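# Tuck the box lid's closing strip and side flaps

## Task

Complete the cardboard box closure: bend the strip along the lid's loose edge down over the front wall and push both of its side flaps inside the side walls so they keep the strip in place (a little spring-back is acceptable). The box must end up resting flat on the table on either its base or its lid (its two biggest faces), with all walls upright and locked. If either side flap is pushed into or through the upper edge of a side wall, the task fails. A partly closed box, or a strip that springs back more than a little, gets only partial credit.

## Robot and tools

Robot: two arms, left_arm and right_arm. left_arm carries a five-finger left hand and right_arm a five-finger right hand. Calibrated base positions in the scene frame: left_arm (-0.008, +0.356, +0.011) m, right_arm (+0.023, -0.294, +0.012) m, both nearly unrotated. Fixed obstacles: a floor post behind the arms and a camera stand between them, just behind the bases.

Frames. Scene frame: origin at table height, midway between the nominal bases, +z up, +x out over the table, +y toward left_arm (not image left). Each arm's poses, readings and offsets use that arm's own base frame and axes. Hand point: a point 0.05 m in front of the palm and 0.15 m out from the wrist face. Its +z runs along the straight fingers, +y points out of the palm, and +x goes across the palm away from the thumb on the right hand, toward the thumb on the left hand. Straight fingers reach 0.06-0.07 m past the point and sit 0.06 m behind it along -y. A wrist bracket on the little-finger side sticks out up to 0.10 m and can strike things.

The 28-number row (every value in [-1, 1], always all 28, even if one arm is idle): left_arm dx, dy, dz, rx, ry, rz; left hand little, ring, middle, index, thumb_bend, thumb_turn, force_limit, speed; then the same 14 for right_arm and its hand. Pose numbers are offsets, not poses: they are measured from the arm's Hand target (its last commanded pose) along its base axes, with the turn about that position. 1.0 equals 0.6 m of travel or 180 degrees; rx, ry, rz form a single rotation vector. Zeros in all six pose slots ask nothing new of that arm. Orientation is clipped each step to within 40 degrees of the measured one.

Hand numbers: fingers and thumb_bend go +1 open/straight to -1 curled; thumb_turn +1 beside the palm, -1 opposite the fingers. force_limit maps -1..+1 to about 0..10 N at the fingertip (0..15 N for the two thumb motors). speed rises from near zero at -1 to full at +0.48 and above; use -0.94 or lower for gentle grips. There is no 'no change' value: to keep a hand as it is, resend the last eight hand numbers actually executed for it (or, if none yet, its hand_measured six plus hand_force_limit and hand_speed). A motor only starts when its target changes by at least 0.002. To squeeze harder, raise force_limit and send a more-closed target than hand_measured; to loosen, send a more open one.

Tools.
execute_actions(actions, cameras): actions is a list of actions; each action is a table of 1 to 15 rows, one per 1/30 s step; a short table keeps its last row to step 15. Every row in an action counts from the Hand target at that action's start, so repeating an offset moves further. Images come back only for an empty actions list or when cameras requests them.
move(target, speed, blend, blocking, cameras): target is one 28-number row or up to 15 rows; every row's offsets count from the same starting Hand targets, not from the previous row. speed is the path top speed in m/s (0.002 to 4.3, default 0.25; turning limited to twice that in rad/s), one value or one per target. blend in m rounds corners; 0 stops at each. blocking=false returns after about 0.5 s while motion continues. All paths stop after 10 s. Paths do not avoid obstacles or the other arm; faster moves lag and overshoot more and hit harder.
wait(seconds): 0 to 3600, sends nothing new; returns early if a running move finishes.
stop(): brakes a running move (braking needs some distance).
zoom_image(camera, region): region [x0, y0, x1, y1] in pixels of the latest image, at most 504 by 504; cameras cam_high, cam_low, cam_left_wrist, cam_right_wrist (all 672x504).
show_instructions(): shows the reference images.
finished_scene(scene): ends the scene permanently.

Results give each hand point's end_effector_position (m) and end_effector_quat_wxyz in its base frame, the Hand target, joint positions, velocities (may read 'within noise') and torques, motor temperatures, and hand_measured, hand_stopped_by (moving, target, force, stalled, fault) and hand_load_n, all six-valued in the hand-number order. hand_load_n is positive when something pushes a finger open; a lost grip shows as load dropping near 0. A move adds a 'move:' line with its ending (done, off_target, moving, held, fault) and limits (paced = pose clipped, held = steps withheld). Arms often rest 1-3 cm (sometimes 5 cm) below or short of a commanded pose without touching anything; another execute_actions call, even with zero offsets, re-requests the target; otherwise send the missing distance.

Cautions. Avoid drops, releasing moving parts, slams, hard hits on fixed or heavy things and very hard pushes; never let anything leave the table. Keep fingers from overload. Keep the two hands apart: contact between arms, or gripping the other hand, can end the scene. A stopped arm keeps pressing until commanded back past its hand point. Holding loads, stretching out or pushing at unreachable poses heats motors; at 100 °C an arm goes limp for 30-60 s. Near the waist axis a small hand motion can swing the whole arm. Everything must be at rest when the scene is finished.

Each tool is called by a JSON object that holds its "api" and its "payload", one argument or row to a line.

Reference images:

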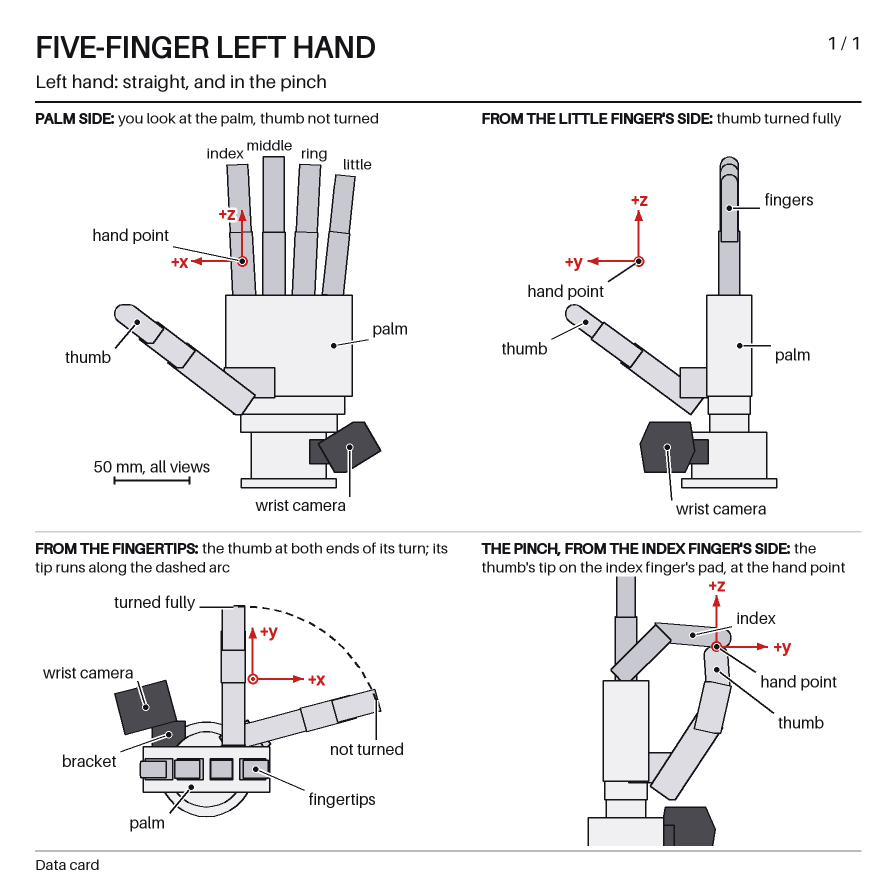

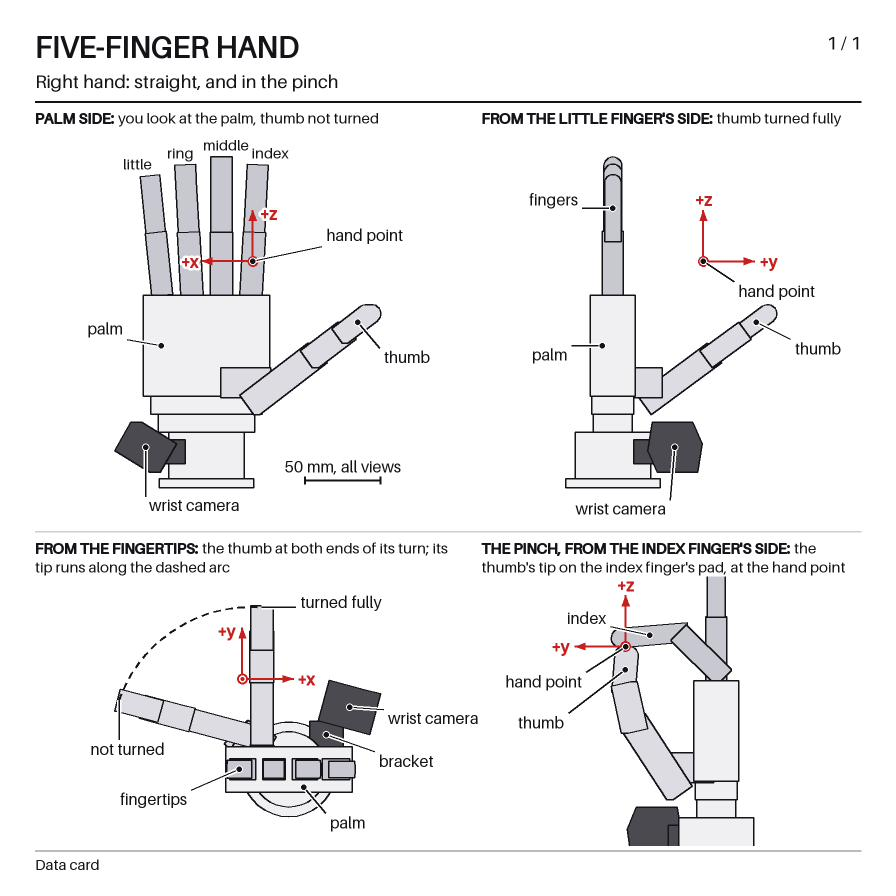

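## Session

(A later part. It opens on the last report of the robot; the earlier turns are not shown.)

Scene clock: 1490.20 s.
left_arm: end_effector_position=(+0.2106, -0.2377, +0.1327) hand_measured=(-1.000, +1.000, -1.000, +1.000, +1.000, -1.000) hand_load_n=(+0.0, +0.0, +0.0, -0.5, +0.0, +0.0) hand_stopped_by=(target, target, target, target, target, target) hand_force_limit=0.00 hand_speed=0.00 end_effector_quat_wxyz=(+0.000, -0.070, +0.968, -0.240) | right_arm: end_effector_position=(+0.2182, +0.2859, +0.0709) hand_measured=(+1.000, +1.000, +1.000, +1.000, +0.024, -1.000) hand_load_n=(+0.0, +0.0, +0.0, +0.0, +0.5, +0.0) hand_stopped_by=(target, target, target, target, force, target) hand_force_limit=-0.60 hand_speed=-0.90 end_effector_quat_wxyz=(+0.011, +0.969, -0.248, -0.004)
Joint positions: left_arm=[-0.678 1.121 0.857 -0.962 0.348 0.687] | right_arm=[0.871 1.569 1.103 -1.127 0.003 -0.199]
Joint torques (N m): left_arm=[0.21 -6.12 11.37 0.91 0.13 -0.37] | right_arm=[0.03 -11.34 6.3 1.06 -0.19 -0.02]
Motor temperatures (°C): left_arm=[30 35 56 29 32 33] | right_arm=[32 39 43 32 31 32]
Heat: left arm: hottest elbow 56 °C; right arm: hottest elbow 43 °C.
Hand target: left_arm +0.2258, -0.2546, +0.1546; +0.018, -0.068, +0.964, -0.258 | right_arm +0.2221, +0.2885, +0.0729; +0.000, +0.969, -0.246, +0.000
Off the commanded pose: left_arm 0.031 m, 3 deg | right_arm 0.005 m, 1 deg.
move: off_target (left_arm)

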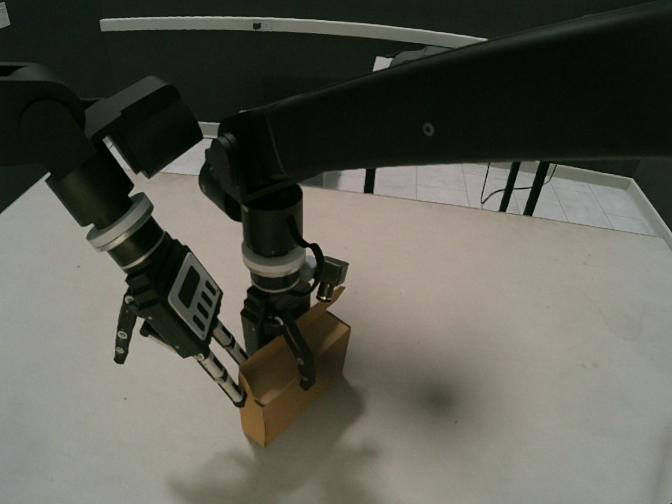

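{"api": "move", "payload": {
  "target": [
    [0,0,0,0,0,0,-1,1,-1,1,1,-1,0,0,0,0,0,0,0,0,1,1,1,1,-0.35,-1,-0.5,-0.9]
  ],
  "speed": 0.1,
  "cameras": ["cam_low","cam_left_wrist"]
}}

{"api": "zoom_image", "payload": {
  "camera": "cam_low",
  "region": [180, 280, 360, 450]
}}

Scene clock: 1496.23 s.
left_arm: end_effector_position=(+0.2106, -0.2377, +0.1327) hand_measured=(-1.000, +1.000, -1.000, +1.000, +1.000, -1.000) hand_load_n=(+0.0, +0.0, +0.0, -0.5, +0.0, +0.0) hand_stopped_by=(target, target, target, target, target, target) hand_force_limit=0.00 hand_speed=0.00 end_effector_quat_wxyz=(+0.000, -0.070, +0.968, -0.240) | right_arm: end_effector_position=(+0.2182, +0.2859, +0.0709) hand_measured=(+1.000, +1.000, +1.000, +1.000, -0.002, -1.000) hand_load_n=(+0.0, +0.0, +0.0, +0.0, +3.5, +0.0) hand_stopped_by=(target, target, target, target, force, target) hand_force_limit=-0.50 hand_speed=-0.90 end_effector_quat_wxyz=(+0.011, +0.969, -0.248, -0.004)
Joint positions: left_arm=[-0.678 1.121 0.857 -0.962 0.348 0.687] | right_arm=[0.871 1.569 1.103 -1.127 0.003 -0.199]
Joint torques (N m): left_arm=[0.15 -6.01 11.37 0.91 0.13 -0.37] | right_arm=[0.09 -11.34 6.3 1.07 -0.19 -0.02]
Motor temperatures (°C): left_arm=[30 35 55 29 32 33] | right_arm=[32 39 43 32 31 32]
Heat: left arm: hottest elbow 55 °C; right arm: hottest elbow 43 °C.
Hand target: left_arm +0.2258, -0.2546, +0.1546; +0.018, -0.068, +0.964, -0.258 | right_arm +0.2221, +0.2885, +0.0729; +0.000, +0.969, -0.246, +0.000
Off the commanded pose: left_arm 0.031 m, 3 deg | right_arm 0.005 m, 1 deg.
move: done

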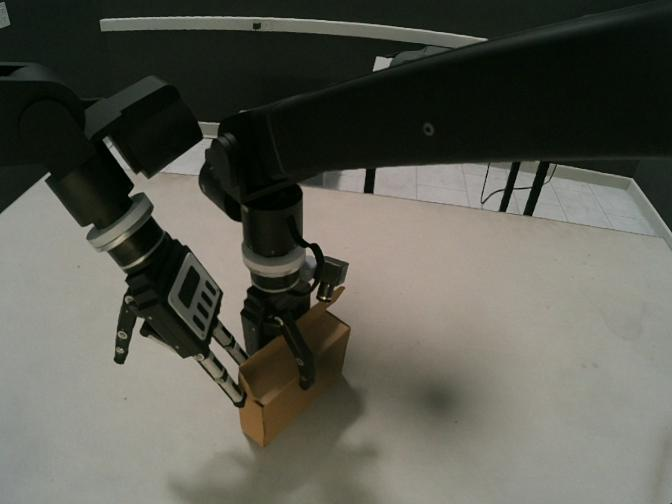

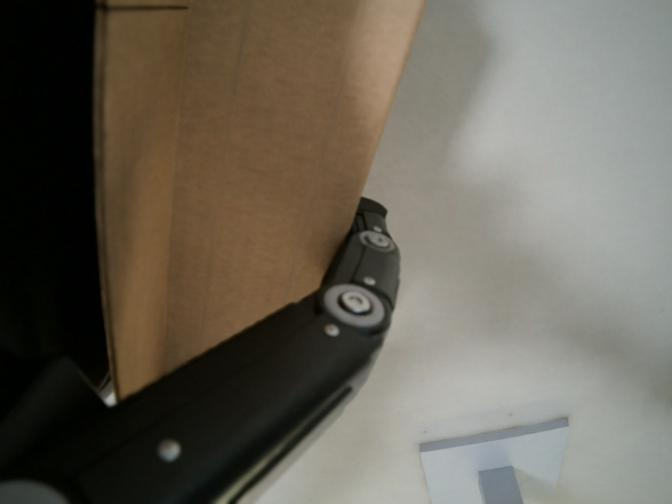

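Scaled by 2.800 from the camera's image (finer frame: 960x720).

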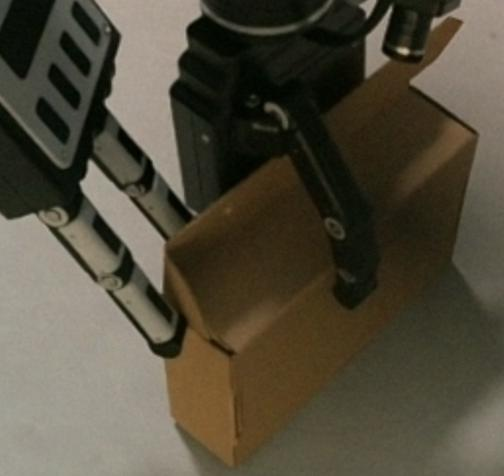

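{"api": "move", "payload": {
  "target": [
    [-0.0083,-0.02,0.0,0,0,0,-1,1,-1,1,1,-1,0,0,0,0,0,0,0,0,1,1,1,1,-0.35,-1,-0.5,-0.9]
  ],
  "speed": 0.1,
  "cameras": ["cam_low"]
}}

{"api": "zoom_image", "payload": {
  "camera": "cam_low",
  "region": [180, 340, 290, 450]
}}

Scene clock: 1505.60 s.
left_arm: end_effector_position=(+0.2085, -0.2394, +0.1324) hand_measured=(-1.000, +1.000, -1.000, +1.000, +1.000, -1.000) hand_load_n=(+0.0, +0.0, +0.0, -0.5, +0.0, +0.0) hand_stopped_by=(target, target, target, target, target, target) hand_force_limit=0.00 hand_speed=0.00 end_effector_quat_wxyz=(+0.000, -0.070, +0.969, -0.238) | right_arm: end_effector_position=(+0.2182, +0.2859, +0.0709) hand_measured=(+1.000, +1.000, +1.000, +1.000, -0.002, -1.000) hand_load_n=(+0.0, +0.0, +0.0, +0.0, +3.5, +0.0) hand_stopped_by=(target, target, target, target, force, target) hand_force_limit=-0.50 hand_speed=-0.90 end_effector_quat_wxyz=(+0.011, +0.969, -0.248, -0.004)
Joint positions: left_arm=[-0.688 1.122 0.857 -0.962 0.342 0.679] | right_arm=[0.871 1.569 1.103 -1.127 0.003 -0.199]
Joint torques (N m): left_arm=[1.03 -6.42 7.42 0.73 0.25 -0.2] | right_arm=[0.09 -11.28 6.31 1.07 -0.19 -0.02]
Motor temperatures (°C): left_arm=[30 35 55 29 32 33] | right_arm=[32 39 43 32 31 32]
Heat: left arm: hottest elbow 55 °C; right arm: hottest elbow 43 °C.
Hand target: left_arm +0.2088, -0.2391, +0.1325; +0.000, -0.070, +0.969, -0.238 (not the last commanded pose) | right_arm +0.2221, +0.2885, +0.0729; +0.000, +0.969, -0.246, +0.000
Off the commanded pose: left_arm 0.037 m, 3 deg | right_arm 0.005 m, 1 deg.
move: held (left_arm; a check stopped the path); limits=held
pose unreachable (left arm): on one or more control steps of this call, first in action 0 (counted from 0), this arm could not follow its commanded pose, so it was not sent that pose on those steps. It may still have moved: this result reports where it is.
cause: moving toward the commanded pose would bring a part of the arm too close to another arm (a part of this arm just beyond joint 4 (wrist pitch) and a part of the right arm just beyond its joint 3 (elbow), along the way the arms are being sent, or toward where that arm still pushes).

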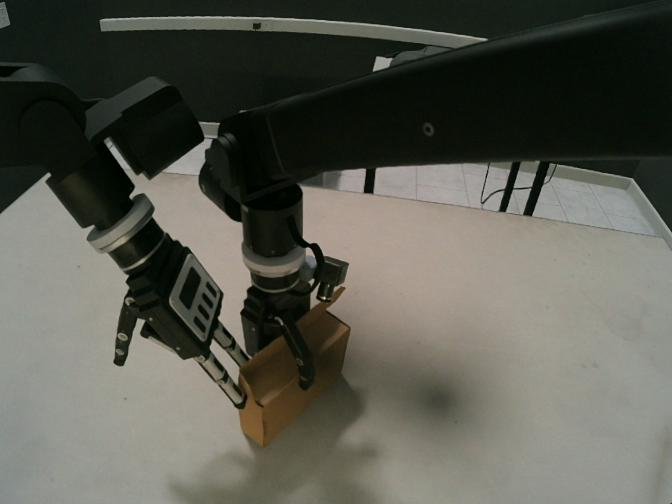

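Scaled by 4.582 from the camera's image (finer frame: 960x720).

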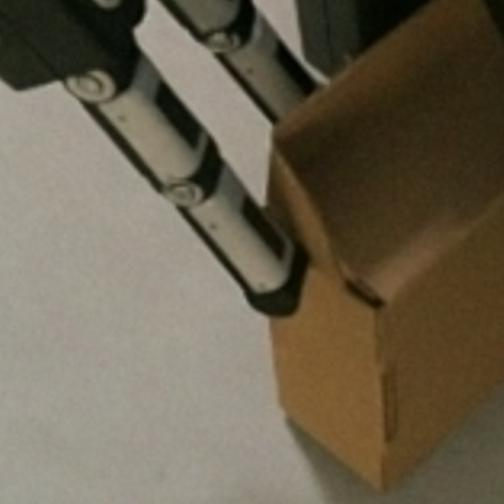

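{"api": "move", "payload": {
  "target": [
    [-0.0005,0.004,-0.0357,-0.0825,-0.0116,0,-1,1,-1,1,1,-1,0,0,0,0,0,0,0,0,1,1,1,1,-0.35,-1,-0.5,-0.9]
  ],
  "speed": 0.1,
  "cameras": ["cam_low","cam_high"]
}}

{"api": "zoom_image", "payload": {
  "camera": "cam_low",
  "region": [180, 340, 290, 450]
}}

Scene clock: 1549.23 s.
left_arm: end_effector_position=(+0.2049, -0.2368, +0.1102) hand_measured=(-1.000, +1.000, -1.000, +1.000, +1.000, -1.000) hand_load_n=(+0.0, -0.5, +0.0, +0.0, +0.0, +0.0) hand_stopped_by=(target, target, target, target, target, target) hand_force_limit=0.00 hand_speed=0.00 end_effector_quat_wxyz=(-0.001, -0.073, +0.932, -0.354) | right_arm: end_effector_position=(+0.2180, +0.2855, +0.0706) hand_measured=(+1.000, +1.000, +1.000, +1.000, -0.002, -1.000) hand_load_n=(+0.0, +0.0, +0.0, +0.0, +3.5, +0.0) hand_stopped_by=(target, target, target, target, force, target) hand_force_limit=-0.50 hand_speed=-0.90 end_effector_quat_wxyz=(+0.011, +0.969, -0.247, -0.004)
Joint positions: left_arm=[-0.564 1.026 0.678 -0.736 0.561 0.708] | right_arm=[0.871 1.569 1.102 -1.127 0.003 -0.202]
Joint torques (N m): left_arm=[1.61 -5.66 6.91 1.52 0.66 -0.03] | right_arm=[0.03 -11.34 6.34 1.06 -0.19 0.01]
Heat: left arm: hottest elbow 51 °C; right arm: hottest elbow 43 °C.
Hand target: left_arm +0.2085, -0.2366, +0.1110; +0.008, -0.066, +0.930, -0.362 | right_arm +0.2221, +0.2885, +0.0728; +0.000, +0.969, -0.246, +0.000
Off the commanded pose: left_arm 0.004 m, 2 deg | right_arm 0.006 m, 1 deg.
move: done
Images, in order (width x height): cam_high 672x504, cam_low 672x504.

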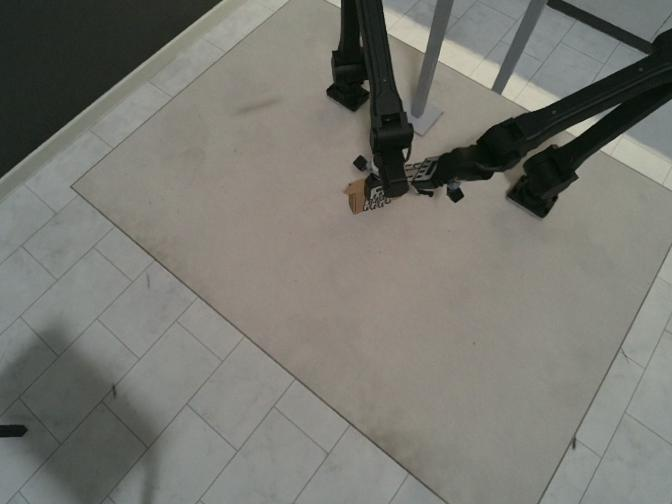

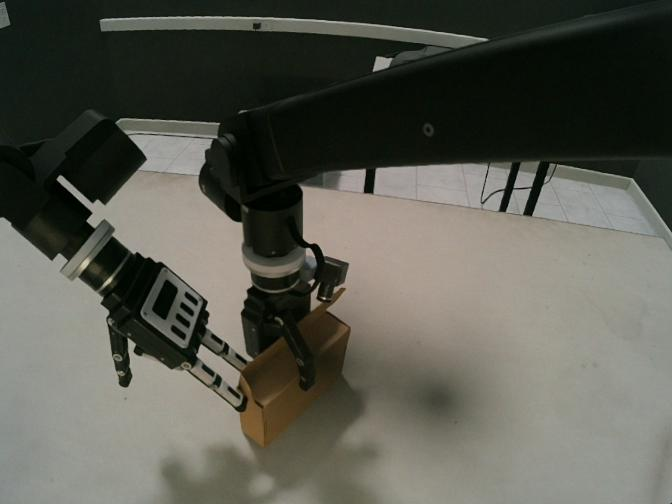

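Scaled by 4.582 from the camera's image (finer frame: 960x720).

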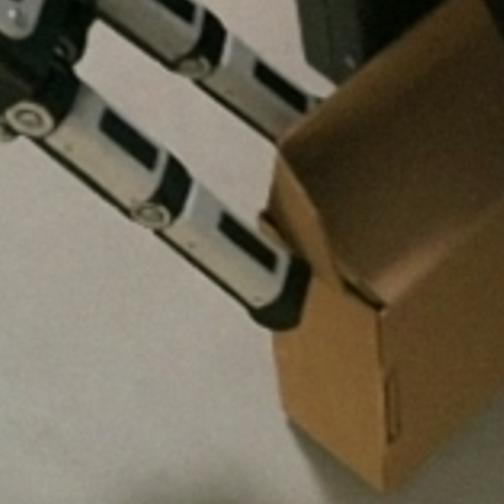

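{"api": "move", "payload": {
  "target": [
    [-0.008,-0.03,0.0,0,0,0,-1,1,-1,1,1,-1,0,0,0,0,0,0,0,0,1,1,1,1,-0.35,-1,-0.5,-0.9]
  ],
  "speed": 0.1,
  "cameras": ["cam_low"]
}}

{"api": "zoom_image", "payload": {
  "camera": "cam_low",
  "region": [180, 340, 290, 450]
}}

Scene clock: 1554.80 s.
left_arm: end_effector_position=(+0.2067, -0.2443, +0.1103) hand_measured=(-1.000, +1.000, -1.000, +1.000, +1.000, -1.000) hand_load_n=(+0.0, -3.0, +0.0, -0.5, +0.0, +0.0) hand_stopped_by=(target, target, target, target, target, target) hand_force_limit=0.00 hand_speed=0.00 end_effector_quat_wxyz=(+0.010, -0.074, +0.933, -0.353) | right_arm: end_effector_position=(+0.2187, +0.2828, +0.0706) hand_measured=(+1.000, +1.000, +1.000, +1.000, -0.002, -1.000) hand_load_n=(+0.0, +0.0, +0.0, +0.0, +5.0, +0.0) hand_stopped_by=(target, target, target, target, force, target) hand_force_limit=-0.50 hand_speed=-0.90 end_effector_quat_wxyz=(+0.012, +0.970, -0.243, -0.003)
Joint positions: left_arm=[-0.594 1.026 0.678 -0.705 0.528 0.675] | right_arm=[0.867 1.566 1.098 -1.127 0.004 -0.213]
Joint torques (N m): left_arm=[-1.14 -4.54 7.3 1.92 0.74 -0.37] | right_arm=[0.32 -11.05 6.63 1.06 -0.26 0.11]
Heat: left arm: hottest elbow 51 °C; right arm: hottest elbow 43 °C.
Hand target: left_arm +0.2036, -0.2546, +0.1109; +0.008, -0.065, +0.930, -0.362 | right_arm +0.2222, +0.2886, +0.0730; +0.000, +0.969, -0.246, +0.000
Off the commanded pose: left_arm 0.011 m, 2 deg | right_arm 0.007 m, 1 deg.
move: off_target (left_arm)

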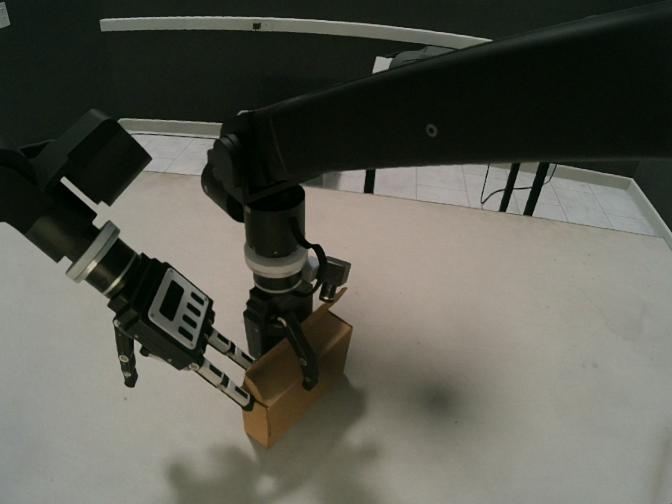

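Scaled by 4.582 from the camera's image (finer frame: 960x720).

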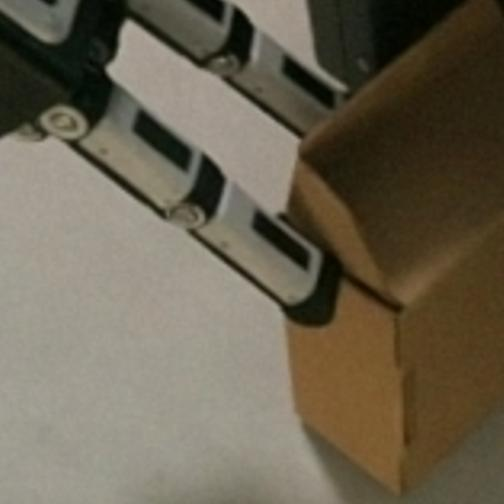

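{"api": "move", "payload": {
  "target": [
    [0.0,0.01,0.025,0,0,0,-1,1,-1,1,1,-1,0,0,0,0,0,0,0,0,1,1,1,1,-0.35,-1,-0.5,-0.9]
  ],
  "speed": 0.1,
  "cameras": ["cam_low"]
}}

{"api": "zoom_image", "payload": {
  "camera": "cam_low",
  "region": [180, 340, 290, 450]
}}

Scene clock: 1565.67 s.
left_arm: end_effector_position=(+0.2025, -0.2416, +0.1118) hand_measured=(-1.000, +1.000, -1.000, +1.000, +1.000, -1.000) hand_load_n=(+0.0, -1.5, +0.0, -0.5, +0.0, +0.0) hand_stopped_by=(target, target, target, target, target, target) hand_force_limit=0.00 hand_speed=0.00 end_effector_quat_wxyz=(+0.006, -0.076, +0.934, -0.350) | right_arm: end_effector_position=(+0.2183, +0.2831, +0.0707) hand_measured=(+1.000, +1.000, +1.000, +1.000, -0.002, -1.000) hand_load_n=(+0.0, +0.0, +0.0, +0.0, +4.5, +0.5) hand_stopped_by=(target, target, target, target, force, target) hand_force_limit=-0.50 hand_speed=-0.90 end_effector_quat_wxyz=(+0.011, +0.970, -0.243, -0.005)
Joint positions: left_arm=[-0.594 1.017 0.678 -0.726 0.528 0.674] | right_arm=[0.867 1.566 1.098 -1.127 0.002 -0.213]
Joint torques (N m): left_arm=[0.26 -5.77 9.09 0.53 1.11 -0.18] | right_arm=[0.32 -11.05 6.61 1.06 -0.16 0.11]
Motor temperatures (°C): left_arm=[30 35 50 29 32 33] | right_arm=[32 39 42 32 31 32]
Heat: left arm: hottest elbow 50 °C; right arm: hottest elbow 42 °C.
Hand target: left_arm +0.2036, -0.2486, +0.1260; +0.008, -0.066, +0.930, -0.362 | right_arm +0.2222, +0.2886, +0.0730; +0.000, +0.969, -0.246, +0.000
Off the commanded pose: left_arm 0.016 m, 2 deg | right_arm 0.007 m, 1 deg.
move: off_target (left_arm)

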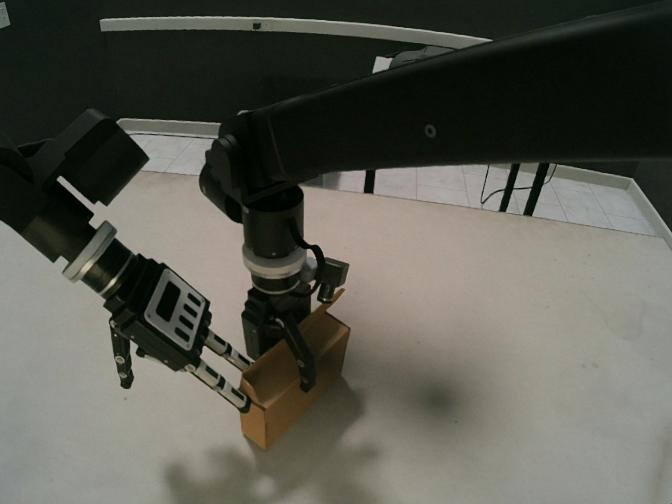

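Scaled by 4.582 from the camera's image (finer frame: 960x720).

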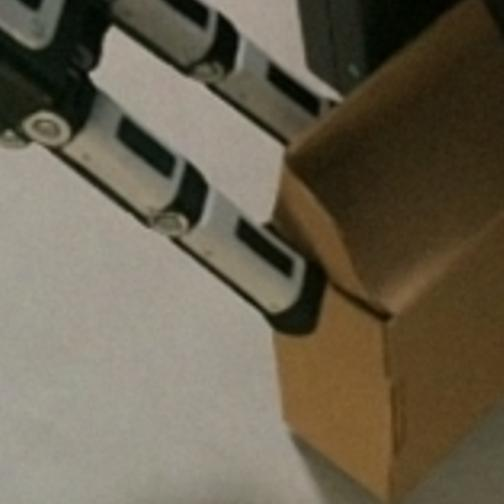

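{"api": "move", "payload": {
  "target": [
    [0.0,0.0,0.03,0,0,0,-1,1,-1,1,1,-1,0,0,0,0,0,0,0,0,1,1,1,1,-0.35,-1,-0.5,-0.9]
  ],
  "speed": 0.1,
  "cameras": ["cam_low","cam_high"]
}}

{"api": "zoom_image", "payload": {
  "camera": "cam_low",
  "region": [180, 340, 290, 450]
}}

Scene clock: 1571.40 s.
left_arm: end_effector_position=(+0.1921, -0.2353, +0.1166) hand_measured=(-1.000, +1.000, -1.000, +1.000, +1.000, -1.000) hand_load_n=(+0.0, -1.0, +0.5, +0.0, +0.0, +0.0) hand_stopped_by=(target, target, target, target, target, target) hand_force_limit=0.00 hand_speed=0.00 end_effector_quat_wxyz=(-0.006, -0.080, +0.936, -0.342) | right_arm: end_effector_position=(+0.2183, +0.2831, +0.0707) hand_measured=(+1.000, +1.000, +1.000, +1.000, -0.002, -1.000) hand_load_n=(+0.0, +0.0, +0.0, +0.0, +4.0, +1.0) hand_stopped_by=(target, target, target, target, force, target) hand_force_limit=-0.50 hand_speed=-0.90 end_effector_quat_wxyz=(+0.011, +0.970, -0.243, -0.005)
Joint positions: left_arm=[-0.594 0.995 0.682 -0.781 0.532 0.674] | right_arm=[0.867 1.566 1.098 -1.127 0.002 -0.213]
Joint torques (N m): left_arm=[0.32 -5.25 11.41 0.47 0.96 -0.17] | right_arm=[0.32 -10.99 6.61 1.07 -0.16 0.11]
Heat: left arm: hottest elbow 50 °C; right arm: hottest elbow 42 °C.
Hand target: left_arm +0.2036, -0.2487, +0.1440; +0.008, -0.065, +0.930, -0.362 | right_arm +0.2222, +0.2886, +0.0730; +0.000, +0.969, -0.246, +0.000
Off the commanded pose: left_arm 0.033 m, 3 deg | right_arm 0.007 m, 1 deg.
move: off_target (left_arm)
Images, in order (width x height): cam_high 672x504, cam_low 672x504.

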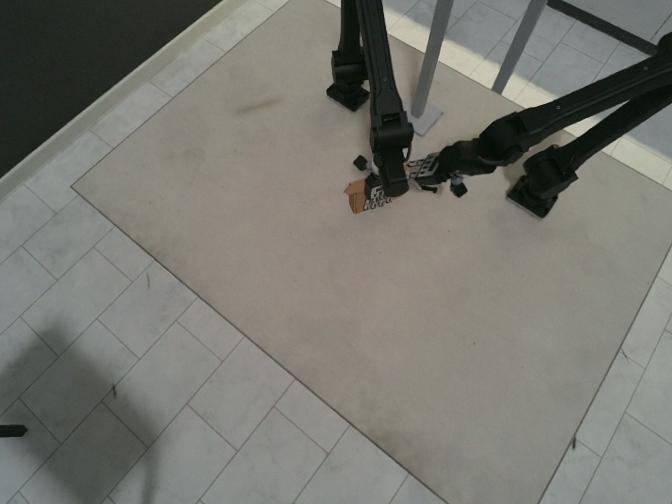

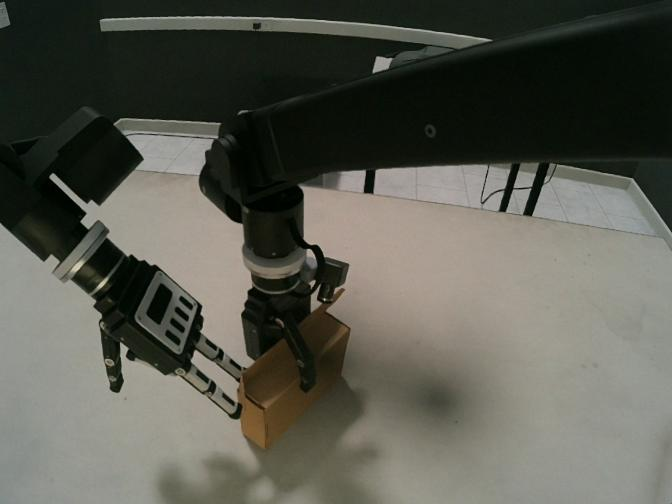

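Scaled by 4.582 from the camera's image (finer frame: 960x720).

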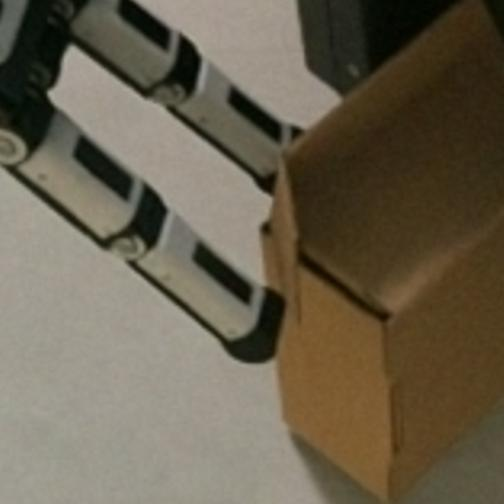

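{"api": "move", "payload": {
  "target": [
    [-0.04,0.09,0.0,0,0,0,-1,1,-1,1,1,-1,0,0,0,0,0,0,0,0,1,1,1,1,-0.35,-1,-0.5,-0.9]
  ],
  "speed": 0.1,
  "cameras": ["cam_low","cam_left_wrist"]
}}

{"api": "zoom_image", "payload": {
  "camera": "cam_low",
  "region": [150, 320, 300, 470]
}}

Scene clock: 1580.00 s.
left_arm: end_effector_position=(+0.1820, -0.1988, +0.1480) hand_measured=(-1.000, +1.000, -1.000, +1.000, +1.000, -1.000) hand_load_n=(+0.0, +0.0, +0.5, +0.0, +0.0, +0.0) hand_stopped_by=(target, target, target, target, target, target) hand_force_limit=0.00 hand_speed=0.00 end_effector_quat_wxyz=(+0.011, -0.067, +0.929, -0.365) | right_arm: end_effector_position=(+0.2183, +0.2831, +0.0707) hand_measured=(+1.000, +1.000, +1.000, +1.000, -0.002, -1.000) hand_load_n=(+0.0, +0.0, +0.0, +0.0, +3.5, +0.5) hand_stopped_by=(target, target, target, target, force, target) hand_force_limit=-0.50 hand_speed=-0.90 end_effector_quat_wxyz=(+0.011, +0.970, -0.243, -0.005)
Joint positions: left_arm=[-0.477 0.847 0.682 -0.936 0.605 0.802] | right_arm=[0.867 1.566 1.098 -1.127 0.002 -0.213]
Joint torques (N m): left_arm=[1.67 -2.9 7.08 0.57 0.57 -0.03] | right_arm=[0.32 -11.05 6.64 1.06 -0.15 0.11]
Heat: left arm: hottest elbow 51 °C; right arm: hottest elbow 42 °C.
Hand target: left_arm +0.1797, -0.1947, +0.1440; +0.008, -0.066, +0.930, -0.362 | right_arm +0.2222, +0.2886, +0.0730; +0.000, +0.969, -0.246, +0.000
Off the commanded pose: left_arm 0.006 m, 0 deg | right_arm 0.007 m, 1 deg.
move: done

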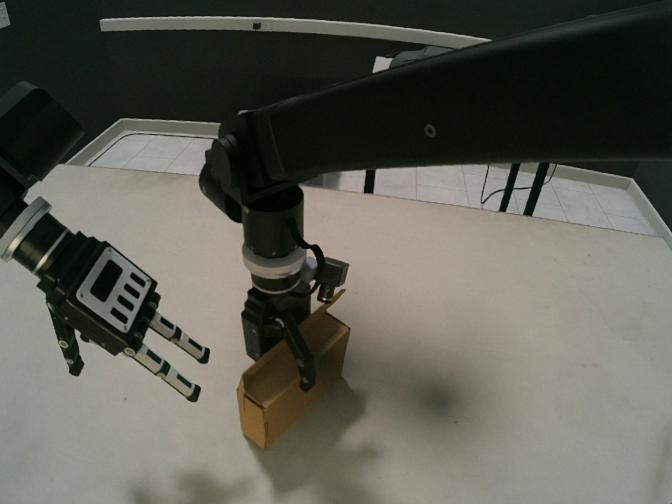

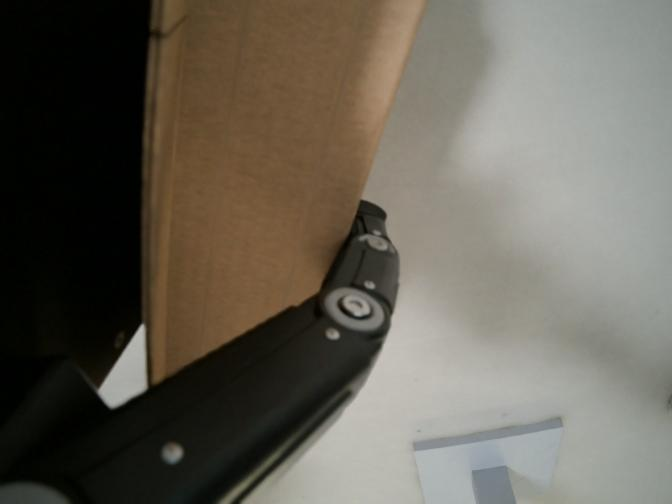

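Scaled by 3.360 from the camera's image (finer frame: 960x720).

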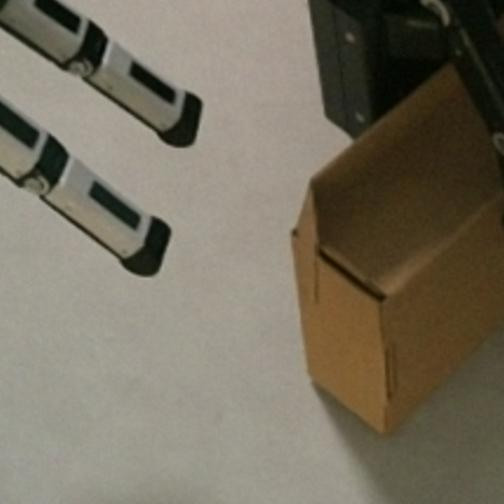

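{"api": "move", "payload": {
  "target": [
    [0.11,-0.15,0.04,0,0,0,-1,-1,-1,1,1,-1,0,0,0,0,0,0,0,0,1,1,1,1,-0.35,-1,-0.5,-0.9]
  ],
  "speed": 0.12,
  "cameras": ["cam_low"]
}}

{"api": "zoom_image", "payload": {
  "camera": "cam_low",
  "region": [150, 320, 300, 470]
}}

Scene clock: 1613.97 s.
left_arm: end_effector_position=(+0.2118, -0.2465, +0.1367) hand_measured=(-1.000, -1.000, -1.000, +1.000, +1.000, -1.000) hand_load_n=(+0.0, +0.0, +0.0, +0.0, +0.0, +0.0) hand_stopped_by=(target, target, target, target, target, target) hand_force_limit=0.00 hand_speed=0.00 end_effector_quat_wxyz=(-0.016, -0.068, +0.937, -0.342) | right_arm: end_effector_position=(+0.2188, +0.2827, +0.0707) hand_measured=(+1.000, +1.000, +1.000, +1.000, -0.002, -1.000) hand_load_n=(+0.0, +0.0, +0.0, +0.0, +3.5, +0.0) hand_stopped_by=(target, target, target, target, force, target) hand_force_limit=-0.50 hand_speed=-0.90 end_effector_quat_wxyz=(+0.011, +0.970, -0.244, -0.004)
Joint positions: left_arm=[-0.583 1.066 0.783 -0.841 0.556 0.713] | right_arm=[0.866 1.566 1.098 -1.127 0.002 -0.213]
Joint torques (N m): left_arm=[0.91 -6.42 7.65 0.83 0.36 -0.2] | right_arm=[0.44 -11.11 6.63 1.06 -0.17 0.11]
Heat: left arm: hottest elbow 50 °C; right arm: hottest elbow 42 °C.
Hand target: left_arm +0.2131, -0.2465, +0.1403; -0.012, -0.067, +0.936, -0.345 (not the last commanded pose) | right_arm +0.2221, +0.2885, +0.0730; +0.000, +0.969, -0.246, +0.000
Off the commanded pose: left_arm 0.060 m, 4 deg | right_arm 0.007 m, 1 deg.
move: held (left_arm; a check stopped the path); limits=held
pose unreachable (left arm): on one or more control steps of this call, first in action 0 (counted from 0), this arm could not follow its commanded pose, so it was not sent that pose on those steps. It may still have moved: this result reports where it is.
cause: moving toward the commanded pose would bring a part of the arm too close to another arm (a part of this arm just beyond joint 6 (wrist roll) and a part of the right arm just beyond its joint 5 (wrist yaw), where that arm would come to rest).

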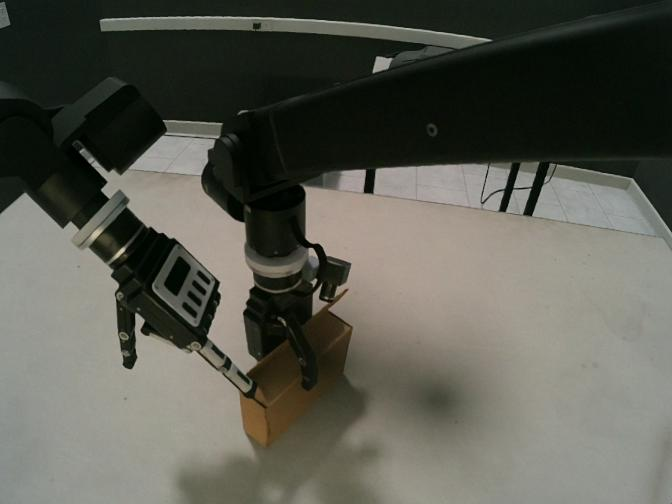

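Scaled by 3.360 from the camera's image (finer frame: 960x720).

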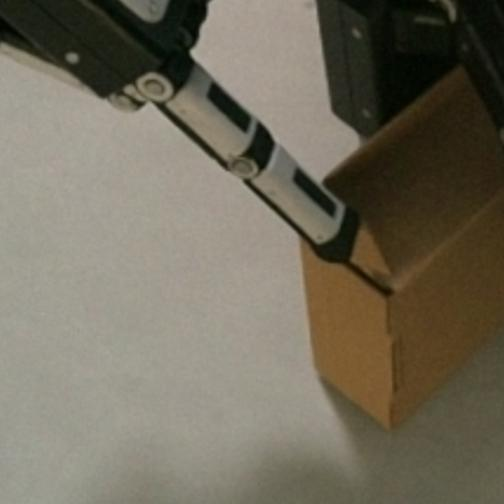

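{"api": "zoom_image", "payload": {
  "camera": "cam_low",
  "region": [225, 360, 295, 430]
}}

{"api": "execute_actions", "payload": {
  "actions": []
}}

{"api": "zoom_image", "payload": {
  "camera": "cam_left_wrist",
  "region": [100, 0, 480, 400]
}}

Scaled by 7.200 from the camera's image (finer frame: 960x720).

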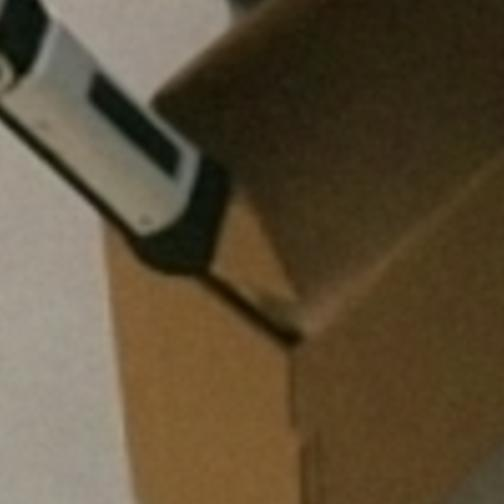

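Scene clock: 1621.30 s.
left_arm: end_effector_position=(+0.2118, -0.2465, +0.1367) hand_measured=(-1.000, -1.000, -1.000, +1.000, +1.000, -1.000) hand_load_n=(+0.5, +0.5, +0.5, +0.0, +0.0, +0.0) hand_stopped_by=(target, target, target, target, target, target) hand_force_limit=0.00 hand_speed=0.00 end_effector_quat_wxyz=(-0.016, -0.068, +0.937, -0.342) | right_arm: end_effector_position=(+0.2188, +0.2827, +0.0707) hand_measured=(+1.000, +1.000, +1.000, +1.000, -0.002, -1.000) hand_load_n=(+0.0, +0.0, +0.0, +0.0, +3.5, +0.0) hand_stopped_by=(target, target, target, target, force, target) hand_force_limit=-0.50 hand_speed=-0.90 end_effector_quat_wxyz=(+0.011, +0.970, -0.244, -0.004)
Joint positions: left_arm=[-0.583 1.066 0.783 -0.841 0.556 0.713] | right_arm=[0.866 1.566 1.098 -1.127 0.002 -0.213]
Joint velocities: within noise
Joint torques (N m): left_arm=[1.08 -6.36 7.69 0.84 0.36 -0.2] | right_arm=[0.44 -11.05 6.63 1.05 -0.17 0.11]
Motor temperatures (°C): left_arm=[30 35 50 29 32 33] | right_arm=[32 38 42 32 31 32]
Heat: left arm: hottest elbow 50 °C; right arm: hottest elbow 42 °C.
Hand target: left_arm +0.2131, -0.2465, +0.1403; -0.012, -0.067, +0.936, -0.345 (not the last commanded pose) | right_arm +0.2221, +0.2885, +0.0730; +0.000, +0.969, -0.246, +0.000
Off the commanded pose: left_arm 0.060 m, 4 deg | right_arm 0.007 m, 1 deg.

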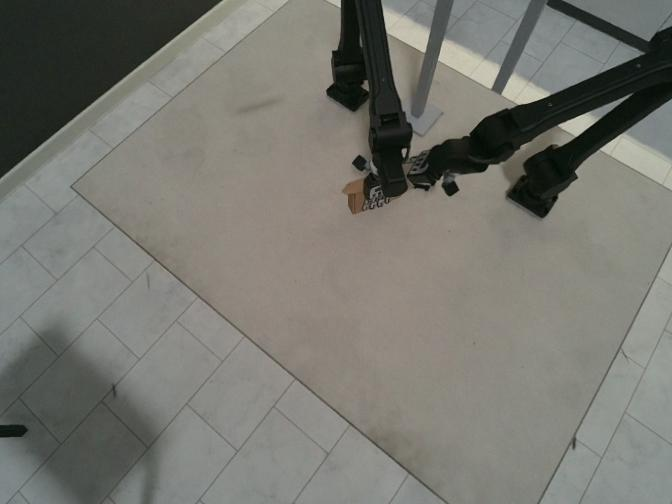

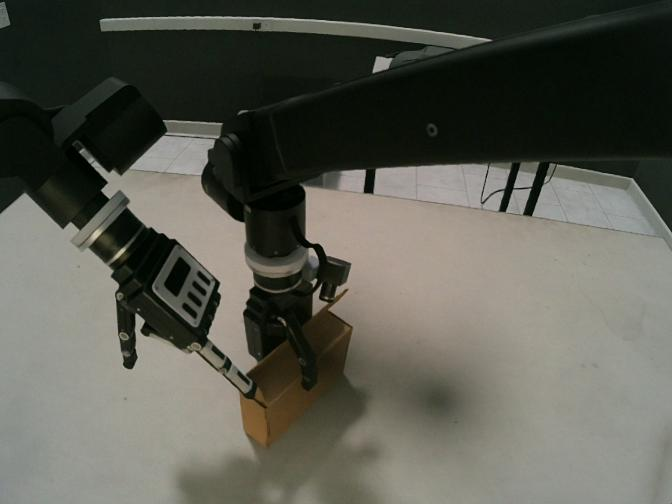

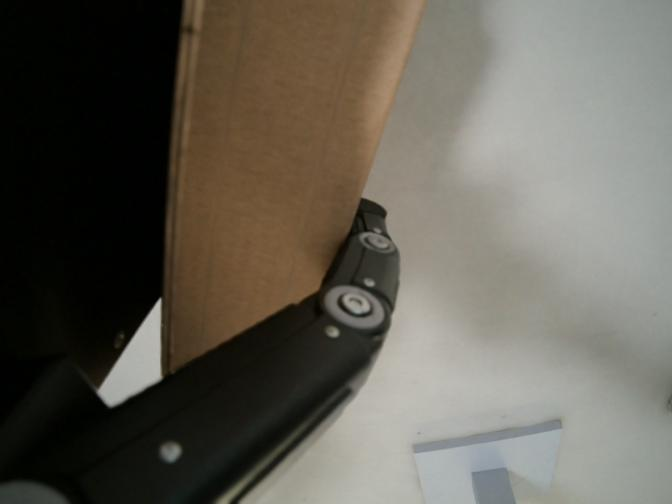

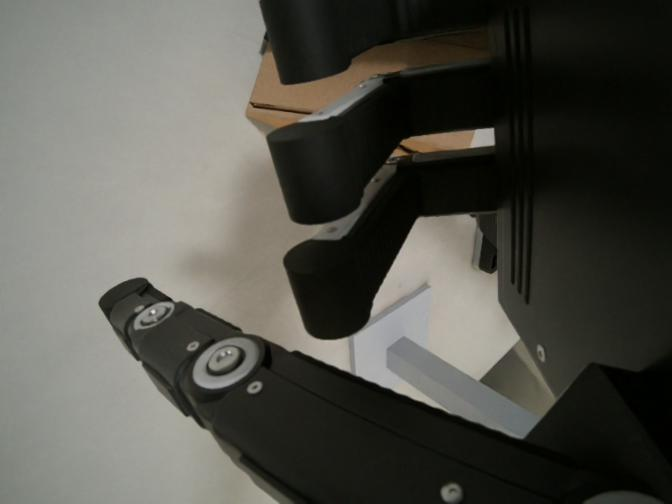

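Scaled by 1.260 from the camera's image (finer frame: 960x720).

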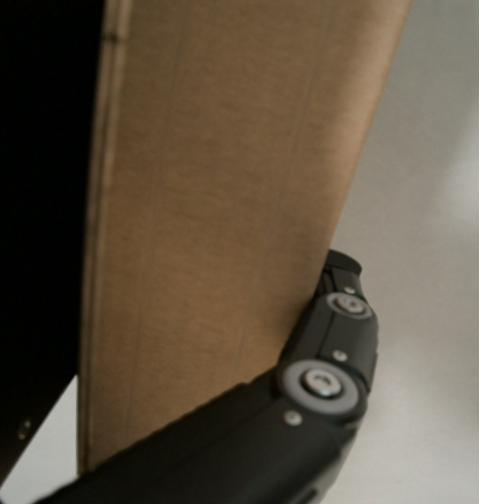

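{"api": "move", "payload": {
  "target": [
    [0,0,0,0,0,0,-1,1,-1,1,1,-1,0,-0.5,0,0,0,0,0,0,1,1,1,1,-0.35,-1,-0.5,-0.9]
  ],
  "speed": 0.12,
  "cameras": ["cam_low"]
}}

{"api": "zoom_image", "payload": {
  "camera": "cam_low",
  "region": [195, 340, 295, 440]
}}

Scene clock: 1642.00 s.
left_arm: end_effector_position=(+0.2118, -0.2465, +0.1367) hand_measured=(-1.000, +1.000, -1.000, +1.000, +1.000, -1.000) hand_load_n=(+0.0, +0.0, +0.0, +0.0, +0.0, +0.0) hand_stopped_by=(target, target, target, target, target, target) hand_force_limit=0.00 hand_speed=-0.50 end_effector_quat_wxyz=(-0.016, -0.068, +0.937, -0.342) | right_arm: end_effector_position=(+0.2188, +0.2827, +0.0707) hand_measured=(+1.000, +1.000, +1.000, +1.000, -0.002, -1.000) hand_load_n=(+0.0, +0.0, +0.0, +0.0, +3.5, +0.0) hand_stopped_by=(target, target, target, target, force, target) hand_force_limit=-0.50 hand_speed=-0.90 end_effector_quat_wxyz=(+0.011, +0.970, -0.244, -0.004)
Joint positions: left_arm=[-0.583 1.066 0.783 -0.841 0.556 0.713] | right_arm=[0.866 1.566 1.098 -1.127 0.002 -0.213]
Joint torques (N m): left_arm=[1.08 -6.36 7.69 0.84 0.37 -0.2] | right_arm=[0.5 -11.11 6.63 1.05 -0.17 0.11]
Heat: left arm: hottest elbow 49 °C; right arm: hottest elbow 42 °C.
Hand target: left_arm +0.2131, -0.2465, +0.1403; -0.012, -0.067, +0.936, -0.345 | right_arm +0.2221, +0.2885, +0.0730; +0.000, +0.969, -0.246, +0.000
Off the commanded pose: left_arm 0.004 m, 1 deg | right_arm 0.007 m, 1 deg.
move: done

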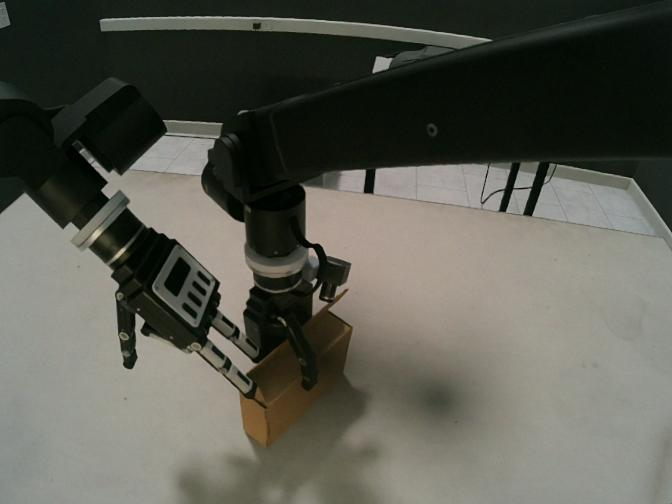

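Scaled by 5.040 from the camera's image (finer frame: 960x720).

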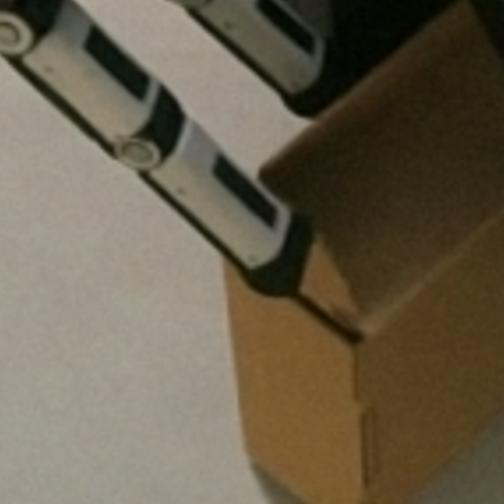

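{"api": "move", "payload": {
  "target": [
    [-0.01,-0.025,-0.01,0,0,0,-1,1,-1,1,1,-1,0,-0.5,0,0,0,0,0,0,1,1,1,1,-0.35,-1,-0.5,-0.9]
  ],
  "speed": 0.08,
  "cameras": ["cam_low"]
}}

{"api": "zoom_image", "payload": {
  "camera": "cam_low",
  "region": [195, 340, 295, 440]
}}

Scene clock: 1649.33 s.
left_arm: end_effector_position=(+0.2087, -0.2551, +0.1357) hand_measured=(-1.000, +1.000, -1.000, +1.000, +1.000, -1.000) hand_load_n=(+0.0, -1.5, +0.0, -0.5, +0.0, +0.0) hand_stopped_by=(target, target, target, target, target, target) hand_force_limit=0.00 hand_speed=-0.50 end_effector_quat_wxyz=(-0.012, -0.069, +0.938, -0.339) | right_arm: end_effector_position=(+0.2189, +0.2827, +0.0707) hand_measured=(+1.000, +1.000, +1.000, +1.000, -0.002, -1.000) hand_load_n=(+0.0, +0.0, +0.0, +0.0, +4.0, +0.0) hand_stopped_by=(target, target, target, target, force, target) hand_force_limit=-0.50 hand_speed=-0.90 end_effector_quat_wxyz=(+0.011, +0.970, -0.244, -0.004)
Joint positions: left_arm=[-0.618 1.066 0.78 -0.816 0.53 0.676] | right_arm=[0.866 1.566 1.098 -1.127 0.002 -0.213]
Joint torques (N m): left_arm=[-0.38 -5.42 7.13 1.77 0.43 -0.38] | right_arm=[0.44 -11.05 6.64 1.05 -0.19 0.12]
Heat: left arm: hottest elbow 49 °C; right arm: hottest elbow 42 °C.
Hand target: left_arm +0.2073, -0.2615, +0.1343; -0.011, -0.067, +0.936, -0.345 | right_arm +0.2221, +0.2885, +0.0730; +0.000, +0.969, -0.246, +0.000
Off the commanded pose: left_arm 0.007 m, 1 deg | right_arm 0.007 m, 1 deg.
move: done

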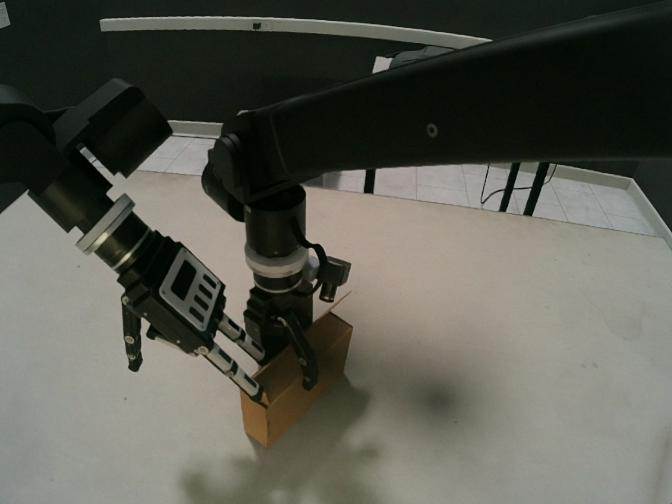

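Scaled by 5.040 from the camera's image (finer frame: 960x720).

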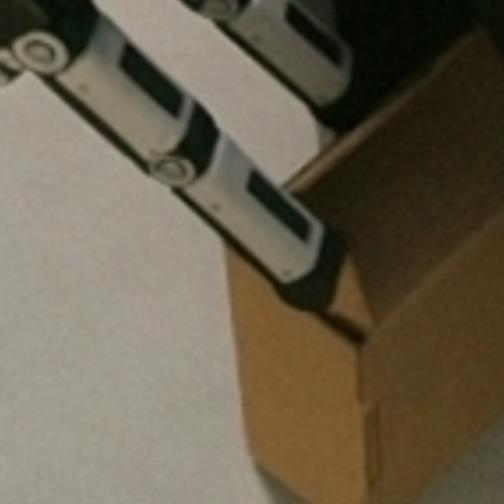

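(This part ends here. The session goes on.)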